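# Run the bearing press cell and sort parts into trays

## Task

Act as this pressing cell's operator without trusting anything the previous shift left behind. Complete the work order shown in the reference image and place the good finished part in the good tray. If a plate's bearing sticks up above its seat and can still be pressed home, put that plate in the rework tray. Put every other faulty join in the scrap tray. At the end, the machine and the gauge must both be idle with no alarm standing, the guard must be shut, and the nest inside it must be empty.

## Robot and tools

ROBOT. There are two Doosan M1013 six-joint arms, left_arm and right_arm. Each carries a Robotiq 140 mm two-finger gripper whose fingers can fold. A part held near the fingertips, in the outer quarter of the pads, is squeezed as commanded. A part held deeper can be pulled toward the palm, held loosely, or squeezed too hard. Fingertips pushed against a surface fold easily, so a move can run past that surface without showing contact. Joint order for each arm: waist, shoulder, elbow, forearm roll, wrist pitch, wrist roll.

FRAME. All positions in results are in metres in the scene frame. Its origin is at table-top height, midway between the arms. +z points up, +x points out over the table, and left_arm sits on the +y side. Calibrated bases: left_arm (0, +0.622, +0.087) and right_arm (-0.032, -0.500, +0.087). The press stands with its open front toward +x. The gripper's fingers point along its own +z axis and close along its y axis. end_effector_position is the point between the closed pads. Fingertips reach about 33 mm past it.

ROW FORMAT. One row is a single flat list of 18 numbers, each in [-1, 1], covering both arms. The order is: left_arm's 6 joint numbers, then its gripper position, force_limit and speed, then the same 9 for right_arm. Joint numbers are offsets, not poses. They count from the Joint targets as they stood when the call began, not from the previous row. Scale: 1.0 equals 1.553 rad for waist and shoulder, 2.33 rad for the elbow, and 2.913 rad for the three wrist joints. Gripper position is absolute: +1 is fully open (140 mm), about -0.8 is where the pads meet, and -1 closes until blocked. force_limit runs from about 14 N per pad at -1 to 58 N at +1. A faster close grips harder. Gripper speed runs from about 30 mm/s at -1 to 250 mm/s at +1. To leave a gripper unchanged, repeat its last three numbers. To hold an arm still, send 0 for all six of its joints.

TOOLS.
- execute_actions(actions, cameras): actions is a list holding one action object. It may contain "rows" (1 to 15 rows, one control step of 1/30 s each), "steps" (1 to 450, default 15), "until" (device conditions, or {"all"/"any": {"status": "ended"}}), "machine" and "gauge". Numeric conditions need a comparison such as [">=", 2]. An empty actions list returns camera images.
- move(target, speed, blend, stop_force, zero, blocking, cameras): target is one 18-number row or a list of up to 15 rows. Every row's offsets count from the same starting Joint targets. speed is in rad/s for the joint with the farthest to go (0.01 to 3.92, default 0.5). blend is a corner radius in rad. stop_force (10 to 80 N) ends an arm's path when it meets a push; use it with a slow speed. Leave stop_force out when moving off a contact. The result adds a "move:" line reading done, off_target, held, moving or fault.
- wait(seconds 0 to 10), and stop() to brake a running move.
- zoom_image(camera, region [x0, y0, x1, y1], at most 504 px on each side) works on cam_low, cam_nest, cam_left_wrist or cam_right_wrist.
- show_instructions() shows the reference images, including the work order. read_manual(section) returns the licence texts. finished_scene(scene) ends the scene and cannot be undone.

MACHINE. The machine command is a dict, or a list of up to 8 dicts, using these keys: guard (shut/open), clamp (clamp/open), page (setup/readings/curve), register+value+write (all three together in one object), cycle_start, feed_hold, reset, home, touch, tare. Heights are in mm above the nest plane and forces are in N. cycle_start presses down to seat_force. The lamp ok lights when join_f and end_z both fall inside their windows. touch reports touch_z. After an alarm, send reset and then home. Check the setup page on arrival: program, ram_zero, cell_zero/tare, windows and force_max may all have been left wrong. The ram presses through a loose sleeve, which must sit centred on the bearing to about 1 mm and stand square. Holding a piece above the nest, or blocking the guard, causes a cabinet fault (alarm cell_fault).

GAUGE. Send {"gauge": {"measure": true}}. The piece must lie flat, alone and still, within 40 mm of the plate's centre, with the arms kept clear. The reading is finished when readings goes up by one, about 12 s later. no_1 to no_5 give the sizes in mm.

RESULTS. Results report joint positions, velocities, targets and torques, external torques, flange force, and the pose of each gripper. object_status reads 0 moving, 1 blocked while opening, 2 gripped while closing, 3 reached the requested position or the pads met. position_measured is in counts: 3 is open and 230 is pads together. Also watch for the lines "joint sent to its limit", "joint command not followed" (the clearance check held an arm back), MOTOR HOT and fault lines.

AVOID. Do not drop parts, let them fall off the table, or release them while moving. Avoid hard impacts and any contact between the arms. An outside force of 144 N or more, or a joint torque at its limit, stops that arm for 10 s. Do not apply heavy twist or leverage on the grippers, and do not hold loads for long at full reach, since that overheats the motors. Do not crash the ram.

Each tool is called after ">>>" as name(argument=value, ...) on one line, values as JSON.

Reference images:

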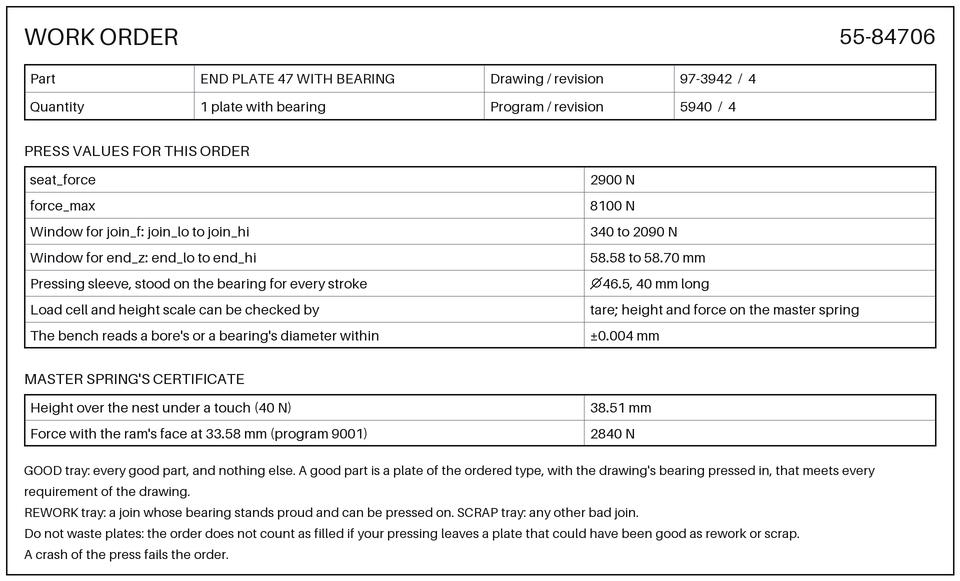

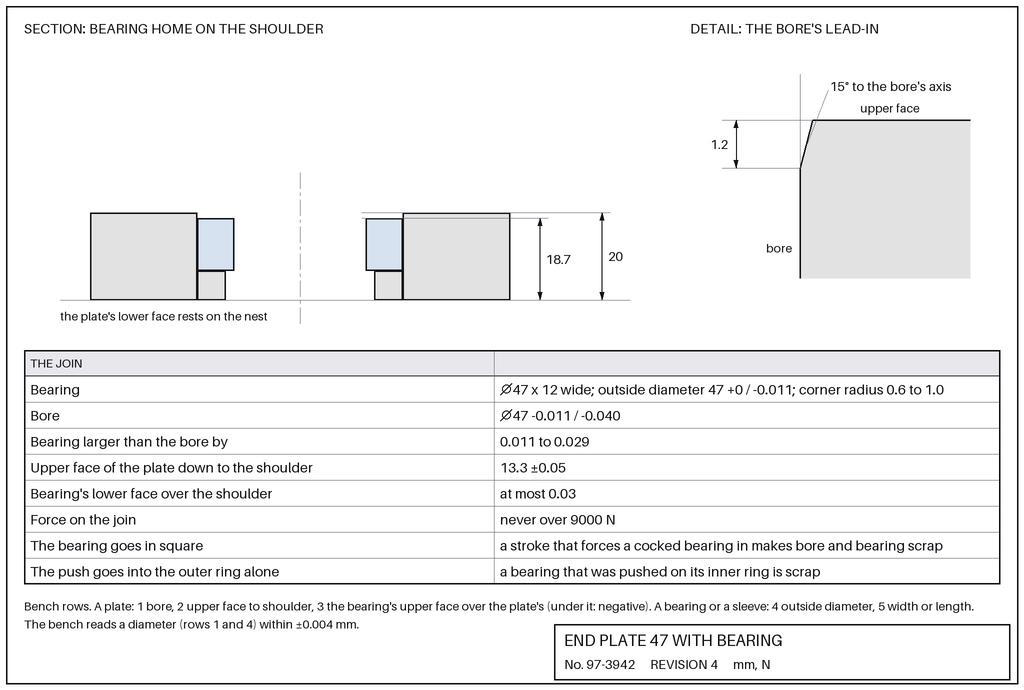

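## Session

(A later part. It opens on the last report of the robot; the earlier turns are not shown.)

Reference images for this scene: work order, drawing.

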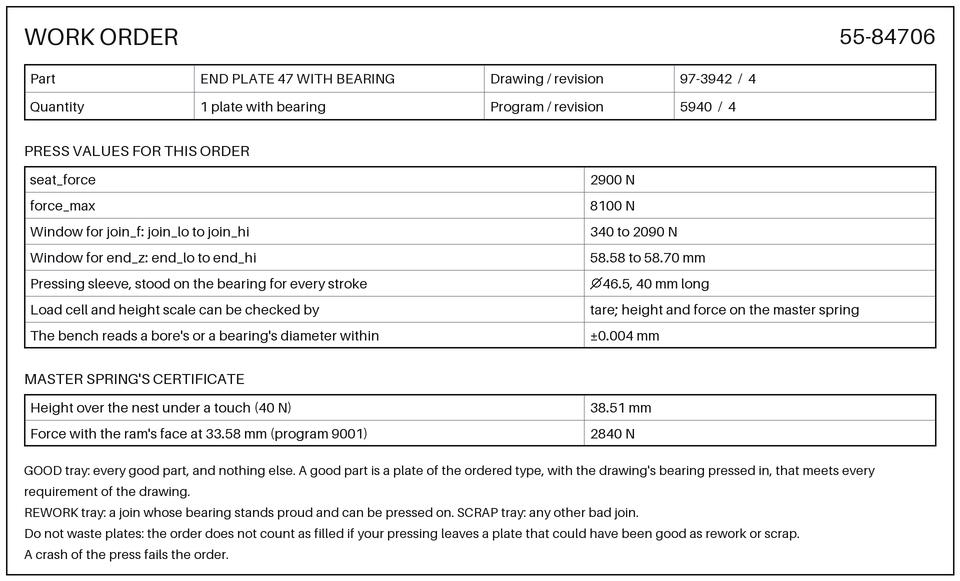

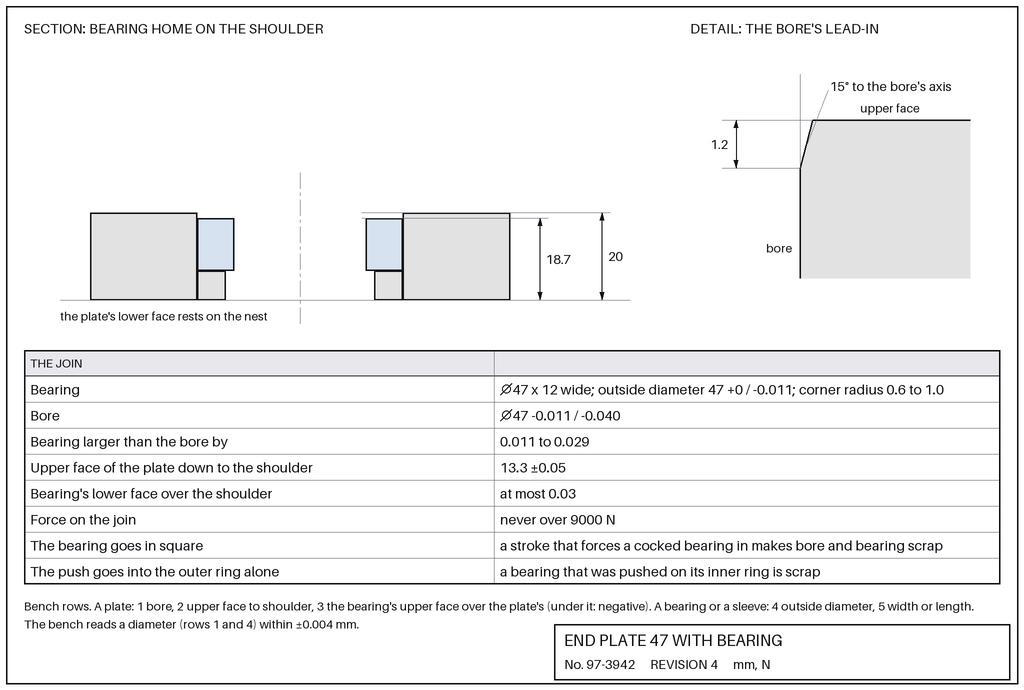

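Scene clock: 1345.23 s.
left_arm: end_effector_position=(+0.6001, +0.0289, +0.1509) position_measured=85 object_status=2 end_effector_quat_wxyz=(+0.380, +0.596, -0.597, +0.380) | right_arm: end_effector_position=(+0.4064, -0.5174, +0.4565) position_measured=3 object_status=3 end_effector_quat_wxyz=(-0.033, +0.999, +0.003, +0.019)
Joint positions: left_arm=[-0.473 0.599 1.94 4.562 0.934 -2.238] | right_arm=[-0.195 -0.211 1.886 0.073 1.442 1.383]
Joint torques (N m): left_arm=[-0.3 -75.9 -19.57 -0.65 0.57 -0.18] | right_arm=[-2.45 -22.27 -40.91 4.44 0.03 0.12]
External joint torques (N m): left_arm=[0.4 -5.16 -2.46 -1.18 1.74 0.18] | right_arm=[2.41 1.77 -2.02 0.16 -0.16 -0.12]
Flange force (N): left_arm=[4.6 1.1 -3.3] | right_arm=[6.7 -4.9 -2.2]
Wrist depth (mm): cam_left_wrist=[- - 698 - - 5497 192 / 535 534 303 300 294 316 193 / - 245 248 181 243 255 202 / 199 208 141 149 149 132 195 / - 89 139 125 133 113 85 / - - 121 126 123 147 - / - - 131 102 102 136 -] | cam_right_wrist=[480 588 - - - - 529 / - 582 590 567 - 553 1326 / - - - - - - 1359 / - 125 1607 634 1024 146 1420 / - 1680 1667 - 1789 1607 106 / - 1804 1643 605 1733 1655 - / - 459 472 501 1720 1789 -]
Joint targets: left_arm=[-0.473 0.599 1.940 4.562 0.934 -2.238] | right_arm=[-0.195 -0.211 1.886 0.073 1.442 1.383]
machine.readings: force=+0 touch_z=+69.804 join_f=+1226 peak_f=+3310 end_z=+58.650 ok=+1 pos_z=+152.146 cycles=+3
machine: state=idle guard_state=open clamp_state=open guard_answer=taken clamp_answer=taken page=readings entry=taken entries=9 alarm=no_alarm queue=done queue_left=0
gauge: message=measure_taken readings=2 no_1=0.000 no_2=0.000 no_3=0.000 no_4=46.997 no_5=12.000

>>> move(target=[[-0.00187,-0.01893,-0.00253,0.00766,-0.0023,-0.01456,-1,0.2,-1,0,0,0,0,0,0,1,1,1],[0.00637,-0.05055,-0.00283,0.0241,-0.00148,-0.03622,-1,0.2,-1,0,0,0,0,0,0,1,1,1],[0.21668,-0.14984,0.03661,0.11885,0.07333,-0.05578,-1,0.2,-1,0,0,0,0,0,0,1,1,1],[0.04874,-0.24044,0.13828,-0.74775,-0.12166,0.39341,-1,0.2,-1,0,0,0,0,0,0,1,1,1]], speed=[0.06,0.15,0.35,0.7], cameras=[])

>>> move(target=[-0.06278,0.22846,-0.13468,-0.50724,0.31129,0.01521,-1,0.2,-1,0,0,0,0,0,0,1,1,1], speed=0.5, cameras=["cam_left_wrist"])

Scene clock: 1367.97 s.
left_arm: end_effector_position=(+0.7514, +0.4545, +0.2601) position_measured=85 object_status=2 end_effector_quat_wxyz=(+0.000, +0.843, +0.000, +0.537) | right_arm: end_effector_position=(+0.4064, -0.5174, +0.4565) position_measured=3 object_status=3 end_effector_quat_wxyz=(-0.033, +0.999, +0.003, +0.019)
Joint positions: left_arm=[-0.397 0.226 2.262 2.384 0.579 -1.092] | right_arm=[-0.195 -0.211 1.886 0.073 1.442 1.383]
Joint torques (N m): left_arm=[2.23 -58.28 -34.84 -0.67 3.59 -0.09] | right_arm=[-2.61 -22.22 -40.9 4.42 0.06 0.16]
External joint torques (N m): left_arm=[-2.15 3.89 3.77 -0.53 -0.97 0.09] | right_arm=[2.59 1.69 -2.06 0.17 -0.19 -0.16]
Flange force (N): left_arm=[-6.5 4.6 -0.6] | right_arm=[6.7 -5.3 -2.2]
Wrist depth (mm): cam_left_wrist=[403 433 - - - - - / 465 485 1157 - - - - / 543 544 - 172 176 645 658 / - - 141 149 149 132 - / - 89 132 125 129 113 85 / - - 370 313 374 - - / - - 325 307 329 - -] | cam_right_wrist=[- - - - - - 525 / - - - - 560 - - / 507 - 617 585 561 587 1342 / 663 146 1618 1550 1518 610 593 / - 1643 1655 - 1561 1630 106 / - 1881 1881 606 625 1655 1733 / - 459 469 499 1834 1819 1834]
Joint targets: left_arm=[-0.397 0.226 2.262 2.384 0.579 -1.092] | right_arm=[-0.195 -0.211 1.886 0.073 1.442 1.383]
machine.readings: force=+0 touch_z=+69.804 join_f=+1226 peak_f=+3310 end_z=+58.650 ok=+1 pos_z=+152.146 cycles=+3
machine: state=idle guard_state=open clamp_state=open guard_answer=taken clamp_answer=taken page=readings entry=taken entries=9 alarm=no_alarm queue=done queue_left=0
gauge: message=measure_taken readings=2 no_1=0.000 no_2=0.000 no_3=0.000 no_4=46.997 no_5=12.000
move: done
No camera images: "cameras" was empty.

Scene clock: 1371.40 s.
left_arm: end_effector_position=(+0.5901, +0.6212, +0.1605) position_measured=85 object_status=2 end_effector_quat_wxyz=(-0.380, +0.597, +0.596, +0.380) | right_arm: end_effector_position=(+0.4064, -0.5174, +0.4565) position_measured=3 object_status=3 end_effector_quat_wxyz=(-0.033, +0.999, +0.003, +0.019)
Joint positions: left_arm=[-0.495 0.581 1.948 0.907 1.486 -1.048] | right_arm=[-0.195 -0.211 1.886 0.073 1.442 1.383]
Joint torques (N m): left_arm=[1.81 -86.16 -27.47 4.05 3.58 -0.07] | right_arm=[-2.3 -22.23 -41.12 4.44 0.05 0.06]
External joint torques (N m): left_arm=[-1.71 2.93 1.63 -1.03 -1.04 0.07] | right_arm=[2.26 1.72 -1.82 0.16 -0.17 -0.06]
Flange force (N): left_arm=[-5.7 -2.4 0.2] | right_arm=[6.3 -4.7 -1.8]
Wrist depth (mm): cam_left_wrist=[2856 3097 3012 3097 2893 - - / 2471 2416 2557 2618 2244 2471 - / 442 406 407 180 448 - - / 356 353 141 149 149 132 348 / - 89 135 124 129 113 86 / - - 262 257 265 259 - / - - 231 232 233 - -] | cam_right_wrist=[480 - - - 529 - 520 / - 590 - - - - 1287 / 493 582 615 669 - - 582 / - 146 1643 642 1643 611 1411 / - 1733 1655 - 1655 1595 106 / - 1865 2038 601 1733 1720 1720 / - 457 461 501 1789 1761 -]
Joint targets: left_arm=[-0.495 0.581 1.948 0.907 1.486 -1.048] | right_arm=[-0.195 -0.211 1.886 0.073 1.442 1.383]
machine.readings: force=+0 touch_z=+69.804 join_f=+1226 peak_f=+3310 end_z=+58.650 ok=+1 pos_z=+152.146 cycles=+3
machine: state=idle guard_state=open clamp_state=open guard_answer=taken clamp_answer=taken page=readings entry=taken entries=9 alarm=no_alarm queue=done queue_left=0
gauge: message=measure_taken readings=2 no_1=0.000 no_2=0.000 no_3=0.000 no_4=46.997 no_5=12.000
move: done
camera_calibration:
cam_left_wrist: T_world_to_cam=[[0.999939, -0.00264291, 0.0107257, -0.583224], [0.00566846, -0.710612, -0.703561, 0.552796], [0.00948126, 0.703579, -0.710554, -0.187652], [0, 0, 0, 1]] pos_world=[0.581835, 0.52331, 0.261845]
Images, in order (width x height): cam_left_wrist 672x504.

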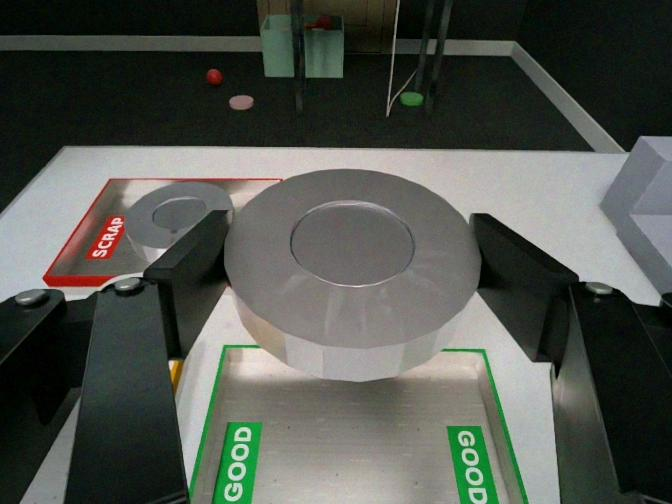

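>>> move(target=[[-0.01983,-0.00258,0.00352,-0.00827,0.00384,-0.00498,-1,0.2,-1,0,0,0,0,0,0,1,1,1],[-0.01983,0.11455,0.00369,-0.00182,-0.0355,-0.05403,-1,0.2,-1,0,0,0,0,0,0,1,1,1]], speed=[0.1,0.12], cameras=["cam_left_wrist"])

Scene clock: 1389.57 s.
left_arm: end_effector_position=(+0.5771, +0.6053, +0.0405) position_measured=85 object_status=2 end_effector_quat_wxyz=(-0.380, +0.597, +0.596, +0.380) | right_arm: end_effector_position=(+0.4064, -0.5174, +0.4565) position_measured=3 object_status=3 end_effector_quat_wxyz=(-0.033, +0.999, +0.003, +0.019)
Joint positions: left_arm=[-0.526 0.759 1.957 0.902 1.383 -1.205] | right_arm=[-0.195 -0.211 1.886 0.073 1.442 1.383]
Joint torques (N m): left_arm=[2.78 -93.09 -19.67 2.85 3.99 -0.09] | right_arm=[-2.78 -22.29 -40.98 4.46 0.03 0.11]
External joint torques (N m): left_arm=[-2.59 1.68 0.45 -0.7 -1.24 0.09] | right_arm=[2.72 1.77 -2.02 0.14 -0.16 -0.11]
Flange force (N): left_arm=[-4.5 -2.7 -1.6] | right_arm=[6.8 -5.6 -2.1]
Wrist depth (mm): cam_left_wrist=[3097 2971 342 3054 2390 2783 410 / 292 263 277 302 305 308 311 / 206 222 235 181 237 238 240 / 185 181 141 149 149 143 187 / - 89 139 124 129 113 85 / - - 137 134 134 138 - / - - 120 124 121 125 -] | cam_right_wrist=[- 545 578 566 - - 517 / - - 579 - - - 1467 / - 611 - 596 - - 1350 / - 146 1680 - 1487 601 1411 / - 1706 1706 902 1655 1607 106 / - 1819 1761 615 622 1761 1655 / - 459 467 538 1804 1850 -]
Joint targets: left_arm=[-0.526 0.759 1.957 0.902 1.383 -1.205] | right_arm=[-0.195 -0.211 1.886 0.073 1.442 1.383]
machine.readings: force=+0 touch_z=+69.804 join_f=+1226 peak_f=+3310 end_z=+58.650 ok=+1 pos_z=+152.146 cycles=+3
machine: state=idle guard_state=open clamp_state=open guard_answer=taken clamp_answer=taken page=readings entry=taken entries=9 alarm=no_alarm queue=done queue_left=0
gauge: message=measure_taken readings=2 no_1=0.000 no_2=0.000 no_3=0.000 no_4=46.997 no_5=12.000
move: done
camera_calibration:
cam_left_wrist: T_world_to_cam=[[0.99994, -0.00264375, 0.0105839, -0.56896], [0.00556945, -0.710511, -0.703664, 0.457164], [0.00938032, 0.703681, -0.710454, -0.261617], [0, 0, 0, 1]] pos_world=[0.568834, 0.507411, 0.141845]
Images, in order (width x height): cam_left_wrist 672x504.

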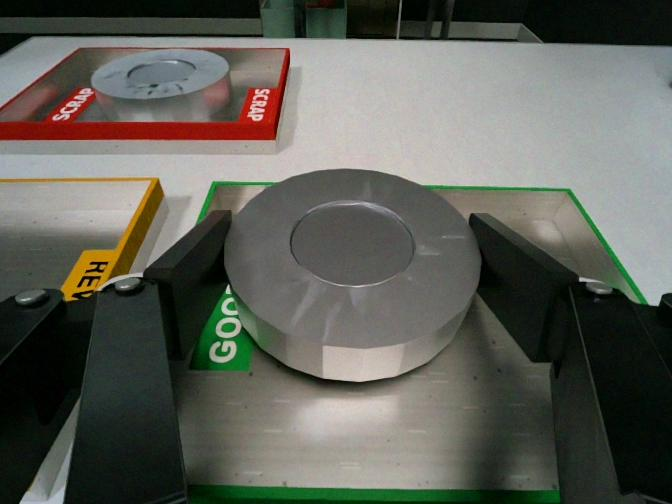

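>>> move(target=[0,0.01436,-0.00124,0.00106,-0.00412,-0.00536,-1,0.2,-1,0,0,0,0,0,0,1,1,1], speed=0.015, stop_force=15, cameras=[])

>>> execute_actions(actions=[{"rows":[[0,0,0,0,0,0,0.6,0.2,-1,0,0,0,0,0,0,1,1,1]],"steps":45}])

Scene clock: 1395.50 s.
left_arm: end_effector_position=(+0.5772, +0.6053, +0.0323) position_measured=85 object_status=2 end_effector_quat_wxyz=(-0.380, +0.597, +0.596, +0.380) | right_arm: end_effector_position=(+0.4064, -0.5174, +0.4565) position_measured=3 object_status=3 end_effector_quat_wxyz=(-0.033, +0.999, +0.003, +0.019)
Joint positions: left_arm=[-0.526 0.772 1.955 0.904 1.376 -1.214] | right_arm=[-0.195 -0.211 1.886 0.073 1.442 1.383]
Joint torques (N m): left_arm=[5.13 -84.04 -18.01 1.31 -2.84 0.64] | right_arm=[-2.78 -22.22 -40.95 4.45 0.08 0.11]
External joint torques (N m): left_arm=[-5.09 -7.55 -0.82 0.79 5.59 -0.64] | right_arm=[2.71 1.72 -1.99 0.14 -0.21 -0.11]
Flange force (N): left_arm=[10.8 -4.9 -14.2] | right_arm=[6.7 -5.6 -2.0]
Wrist depth (mm): cam_left_wrist=[330 335 339 406 2244 377 1817 / 273 259 275 286 287 292 292 / 196 200 198 180 197 200 225 / 174 161 141 148 149 143 171 / - 89 139 124 130 113 85 / - - 129 127 130 130 - / - - 98 113 114 114 -] | cam_right_wrist=[480 - 536 553 - - 517 / 498 - 582 - 582 - 1334 / 504 - 618 - - - 567 / - 126 1789 645 1487 149 122 / - 1747 1607 949 1572 1607 106 / - 1819 1761 608 1607 1643 - / - 458 482 500 657 1819 -]
Joint targets: left_arm=[-0.526 0.772 1.955 0.904 1.376 -1.214] | right_arm=[-0.195 -0.211 1.886 0.073 1.442 1.383]
machine.readings: force=+0 touch_z=+69.804 join_f=+1226 peak_f=+3310 end_z=+58.650 ok=+1 pos_z=+152.146 cycles=+3
machine: state=idle guard_state=open clamp_state=open guard_answer=taken clamp_answer=taken page=readings entry=taken entries=9 alarm=no_alarm queue=done queue_left=0
gauge: message=measure_taken readings=2 no_1=0.000 no_2=0.000 no_3=0.000 no_4=46.997 no_5=12.000
move: contact (left_arm)
No camera images: "cameras" was empty.

Scene clock: 1397.20 s.
left_arm: end_effector_position=(+0.5772, +0.6053, +0.0323) position_measured=53 object_status=3 end_effector_quat_wxyz=(-0.380, +0.597, +0.596, +0.380) | right_arm: end_effector_position=(+0.4064, -0.5174, +0.4565) position_measured=3 object_status=3 end_effector_quat_wxyz=(-0.033, +0.999, +0.003, +0.019)
Joint positions: left_arm=[-0.526 0.772 1.955 0.904 1.376 -1.214] | right_arm=[-0.195 -0.211 1.886 0.073 1.442 1.383]
Joint torques (N m): left_arm=[2.15 -93.23 -19.55 2.24 2.58 -0.09] | right_arm=[-3.07 -22.5 -41.02 4.45 0.04 0.09]
External joint torques (N m): left_arm=[-2.04 1.21 0.63 -0.13 0.17 0.08] | right_arm=[3.02 2.02 -1.86 0.13 -0.17 -0.1]
Flange force (N): left_arm=[-2.5 -1.9 -1.8] | right_arm=[7.2 -6.3 -1.7]
Wrist depth (mm): cam_left_wrist=[392 301 397 1895 375 390 398 / 273 258 277 284 288 290 295 / 194 201 198 181 191 201 226 / 173 132 147 149 148 141 163 / - 112 139 125 129 122 97 / - 125 128 127 129 130 - / - 113 99 114 114 114 -] | cam_right_wrist=[480 561 - - - - 507 / 496 541 - - - 549 - / - 532 - 605 579 - 573 / - 124 1747 625 1561 148 130 / - 1667 1720 - 1595 1595 106 / - 1865 1508 610 603 1630 1706 / - 455 481 499 1789 1914 1747]
Joint targets: left_arm=[-0.526 0.772 1.955 0.904 1.376 -1.214] | right_arm=[-0.195 -0.211 1.886 0.073 1.442 1.383]
machine.readings: force=+0 touch_z=+69.804 join_f=+1226 peak_f=+3310 end_z=+58.650 ok=+1 pos_z=+152.146 cycles=+3
machine: state=idle guard_state=open clamp_state=open guard_answer=taken clamp_answer=taken page=readings entry=taken entries=9 alarm=no_alarm queue=done queue_left=0
gauge: message=measure_taken readings=2 no_1=0.000 no_2=0.000 no_3=0.000 no_4=46.997 no_5=12.000

>>> move(target=[[0,-0.00856,0.00077,-0.001,0.0022,0.00306,0.6,0.2,-1,0,0,0,0,0,0,1,1,1],[0,-0.12569,0.0006,-0.00745,0.04154,0.05211,0.6,0.2,-1,0,0,0,0,0,0,1,1,1]], speed=[0.03,0.12], cameras=[])

>>> execute_actions(actions=[{"machine":{"guard":"shut"},"steps":100,"until":{"machine":{"guard_state":"shut"}}}], cameras=["cam_low","cam_left_wrist"])

Scene clock: 1407.87 s.
left_arm: end_effector_position=(+0.5769, +0.6051, +0.1603) position_measured=53 object_status=3 end_effector_quat_wxyz=(-0.380, +0.596, +0.596, +0.380) | right_arm: end_effector_position=(+0.4064, -0.5174, +0.4565) position_measured=3 object_status=3 end_effector_quat_wxyz=(-0.033, +0.999, +0.003, +0.019)
Joint positions: left_arm=[-0.526 0.577 1.956 0.882 1.497 -1.062] | right_arm=[-0.195 -0.211 1.886 0.073 1.442 1.383]
Joint torques (N m): left_arm=[1.92 -85.52 -26.35 3.17 2.32 -0.29] | right_arm=[-2.57 -21.91 -41.1 4.42 0.02 0.13]
External joint torques (N m): left_arm=[-1.77 3.01 0.75 -0.16 0.23 0.29] | right_arm=[2.49 1.42 -1.86 0.17 -0.15 -0.13]
Flange force (N): left_arm=[-4.9 0.1 -1.4] | right_arm=[5.9 -5.1 -2.0]
Wrist depth (mm): cam_left_wrist=[3054 3605 2971 3187 3187 2783 - / 2416 2748 2681 2618 2587 2314 1999 / 422 422 407 443 - 453 451 / 359 133 352 364 365 141 362 / - 111 305 309 306 115 97 / - 261 251 243 257 261 - / - 231 227 220 227 228 -] | cam_right_wrist=[- - 552 570 530 528 - / - 533 - - 566 557 1287 / 525 - - - - - 1497 / - 125 1595 620 629 148 1429 / - 1630 1680 847 1539 1618 106 / - 1881 1865 600 1583 1693 1655 / - 455 477 496 663 1834 1789]
Joint targets: left_arm=[-0.526 0.577 1.956 0.882 1.497 -1.062] | right_arm=[-0.195 -0.211 1.886 0.073 1.442 1.383]
machine.readings: force=+0 touch_z=+69.804 join_f=+1226 peak_f=+3310 end_z=+58.650 ok=+1 pos_z=+152.146 cycles=+3
machine: state=idle guard_state=open clamp_state=open guard_answer=taken clamp_answer=taken page=readings entry=taken entries=9 alarm=no_alarm queue=done queue_left=0
gauge: message=measure_taken readings=2 no_1=0.000 no_2=0.000 no_3=0.000 no_4=46.997 no_5=12.000
move: done
No camera images: "cameras" was empty.

Scene clock: 1409.57 s.
left_arm: end_effector_position=(+0.5769, +0.6051, +0.1604) position_measured=53 object_status=3 end_effector_quat_wxyz=(-0.380, +0.596, +0.596, +0.380) | right_arm: end_effector_position=(+0.4064, -0.5174, +0.4565) position_measured=3 object_status=3 end_effector_quat_wxyz=(-0.033, +0.999, +0.003, +0.019)
Joint positions: left_arm=[-0.526 0.577 1.956 0.882 1.497 -1.062] | right_arm=[-0.195 -0.211 1.886 0.073 1.442 1.383]
Joint torques (N m): left_arm=[1.91 -84.14 -26.4 3.22 2.42 -0.1] | right_arm=[-2.89 -22.32 -41.03 4.44 0.05 0.1]
External joint torques (N m): left_arm=[-1.79 1.54 0.87 -0.22 0.13 0.1] | right_arm=[2.82 1.78 -1.99 0.16 -0.18 -0.1]
Flange force (N): left_arm=[-3.0 -1.7 -1.4] | right_arm=[6.9 -5.9 -2.0]
Wrist depth (mm): cam_left_wrist=[3331 3331 3383 2893 3187 2819 - / 2443 - - 2471 2557 2499 - / 458 415 403 400 428 428 467 / 359 132 356 360 381 140 356 / - 112 305 309 289 122 97 / - 262 257 245 257 261 - / - 232 228 221 228 229 -] | cam_right_wrist=[471 546 - - 541 - - / 495 579 590 - 530 557 - / 514 546 - 606 624 - 1487 / - 125 1655 627 1550 613 1439 / - 1643 1607 - 1618 1630 106 / - 1834 1789 606 1680 1720 1693 / - 459 471 499 1775 1897 1865]
Joint targets: left_arm=[-0.526 0.577 1.956 0.882 1.497 -1.062] | right_arm=[-0.195 -0.211 1.886 0.073 1.442 1.383]
Tool commands: left_gripper/position=+0.6 left_gripper/force_limit=+0.2 left_gripper/speed=-1.0 right_gripper/position=+1.0 right_gripper/force_limit=+1.0 right_gripper/speed=+1.0
machine.readings: force=+0 touch_z=+69.804 join_f=+1226 peak_f=+3310 end_z=+58.650 ok=+1 pos_z=+152.146 cycles=+3
machine: state=idle guard_state=shut clamp_state=open guard_answer=taken clamp_answer=taken page=readings entry=taken entries=9 alarm=no_alarm queue=running queue_left=0
gauge: message=measure_taken readings=2 no_1=0.000 no_2=0.000 no_3=0.000 no_4=46.997 no_5=12.000
camera_calibration:
cam_left_wrist: T_world_to_cam=[[0.999937, -0.00171611, 0.0110849, -0.570631], [0.00657196, -0.711214, -0.702944, 0.541131], [0.00909007, 0.702973, -0.711158, -0.175581], [0, 0, 0, 1]] pos_world=[0.568634, 0.50731, 0.261845]
Images, in order (width x height): cam_low 672x504, cam_left_wrist 672x504.

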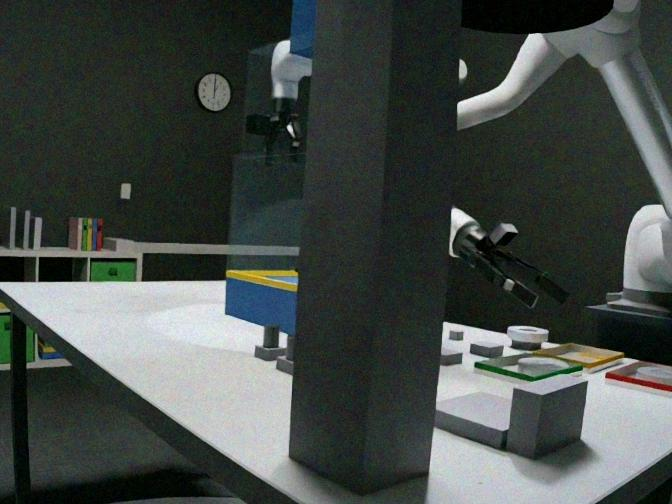

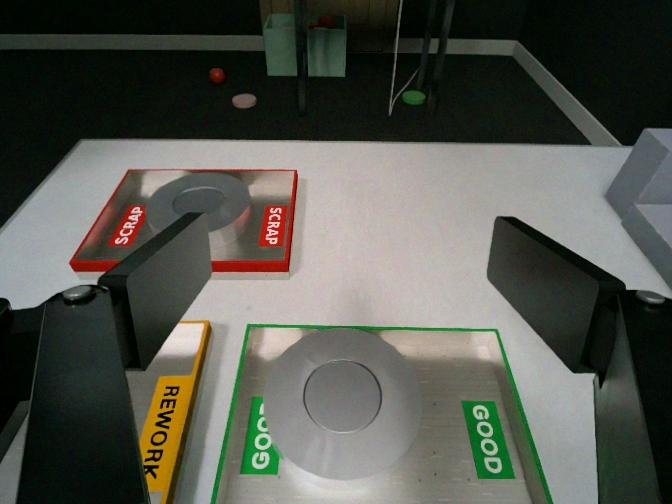

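>>> wait(seconds=2)

Scene clock: 1416.03 s.
left_arm: end_effector_position=(+0.5769, +0.6051, +0.1604) position_measured=53 object_status=3 end_effector_quat_wxyz=(-0.380, +0.596, +0.596, +0.380) | right_arm: end_effector_position=(+0.4064, -0.5174, +0.4565) position_measured=3 object_status=3 end_effector_quat_wxyz=(-0.033, +0.999, +0.003, +0.019)
Joint positions: left_arm=[-0.526 0.577 1.956 0.882 1.497 -1.062] | right_arm=[-0.195 -0.211 1.886 0.073 1.442 1.383]
Joint torques (N m): left_arm=[2.57 -84.07 -26.28 3.25 2.36 -0.1] | right_arm=[-2.53 -21.81 -40.99 4.42 0.03 0.12]
External joint torques (N m): left_arm=[-2.49 1.48 0.7 -0.23 0.2 0.1] | right_arm=[2.5 1.37 -1.82 0.16 -0.15 -0.12]
Flange force (N): left_arm=[-3.3 -2.0 -2.5] | right_arm=[5.8 -5.2 -1.9]
Wrist depth (mm): cam_left_wrist=[2856 3436 3054 3012 3187 2893 - / 2443 2471 3012 2557 2471 2587 2339 / 440 416 420 451 447 451 - / 359 133 350 347 367 140 371 / - 112 305 287 311 122 97 / - 260 258 244 258 260 - / - 231 228 219 228 228 -] | cam_right_wrist=[- - - - 554 528 518 / 465 590 618 - - - 585 / 522 519 618 605 636 570 582 / 661 125 1775 1074 631 147 596 / - 1733 1693 891 1618 1733 106 / - 1834 1775 613 1655 1667 1667 / - 457 485 500 649 1834 1775]
Joint targets: left_arm=[-0.526 0.577 1.956 0.882 1.497 -1.062] | right_arm=[-0.195 -0.211 1.886 0.073 1.442 1.383]
Tool commands: left_gripper/position=+0.6 left_gripper/force_limit=+0.2 left_gripper/speed=-1.0 right_gripper/position=+1.0 right_gripper/force_limit=+1.0 right_gripper/speed=+1.0
machine.readings: force=+0 touch_z=+69.804 join_f=+1226 peak_f=+3310 end_z=+58.650 ok=+1 pos_z=+152.146 cycles=+3
machine: state=idle guard_state=shut clamp_state=open guard_answer=taken clamp_answer=taken page=readings entry=taken entries=9 alarm=no_alarm queue=done queue_left=0
gauge: message=measure_taken readings=2 no_1=0.000 no_2=0.000 no_3=0.000 no_4=46.997 no_5=12.000
wait: 2.00 s; at rest from the start

>>> finished_scene(scene=2)

The scene is finished: the task was done.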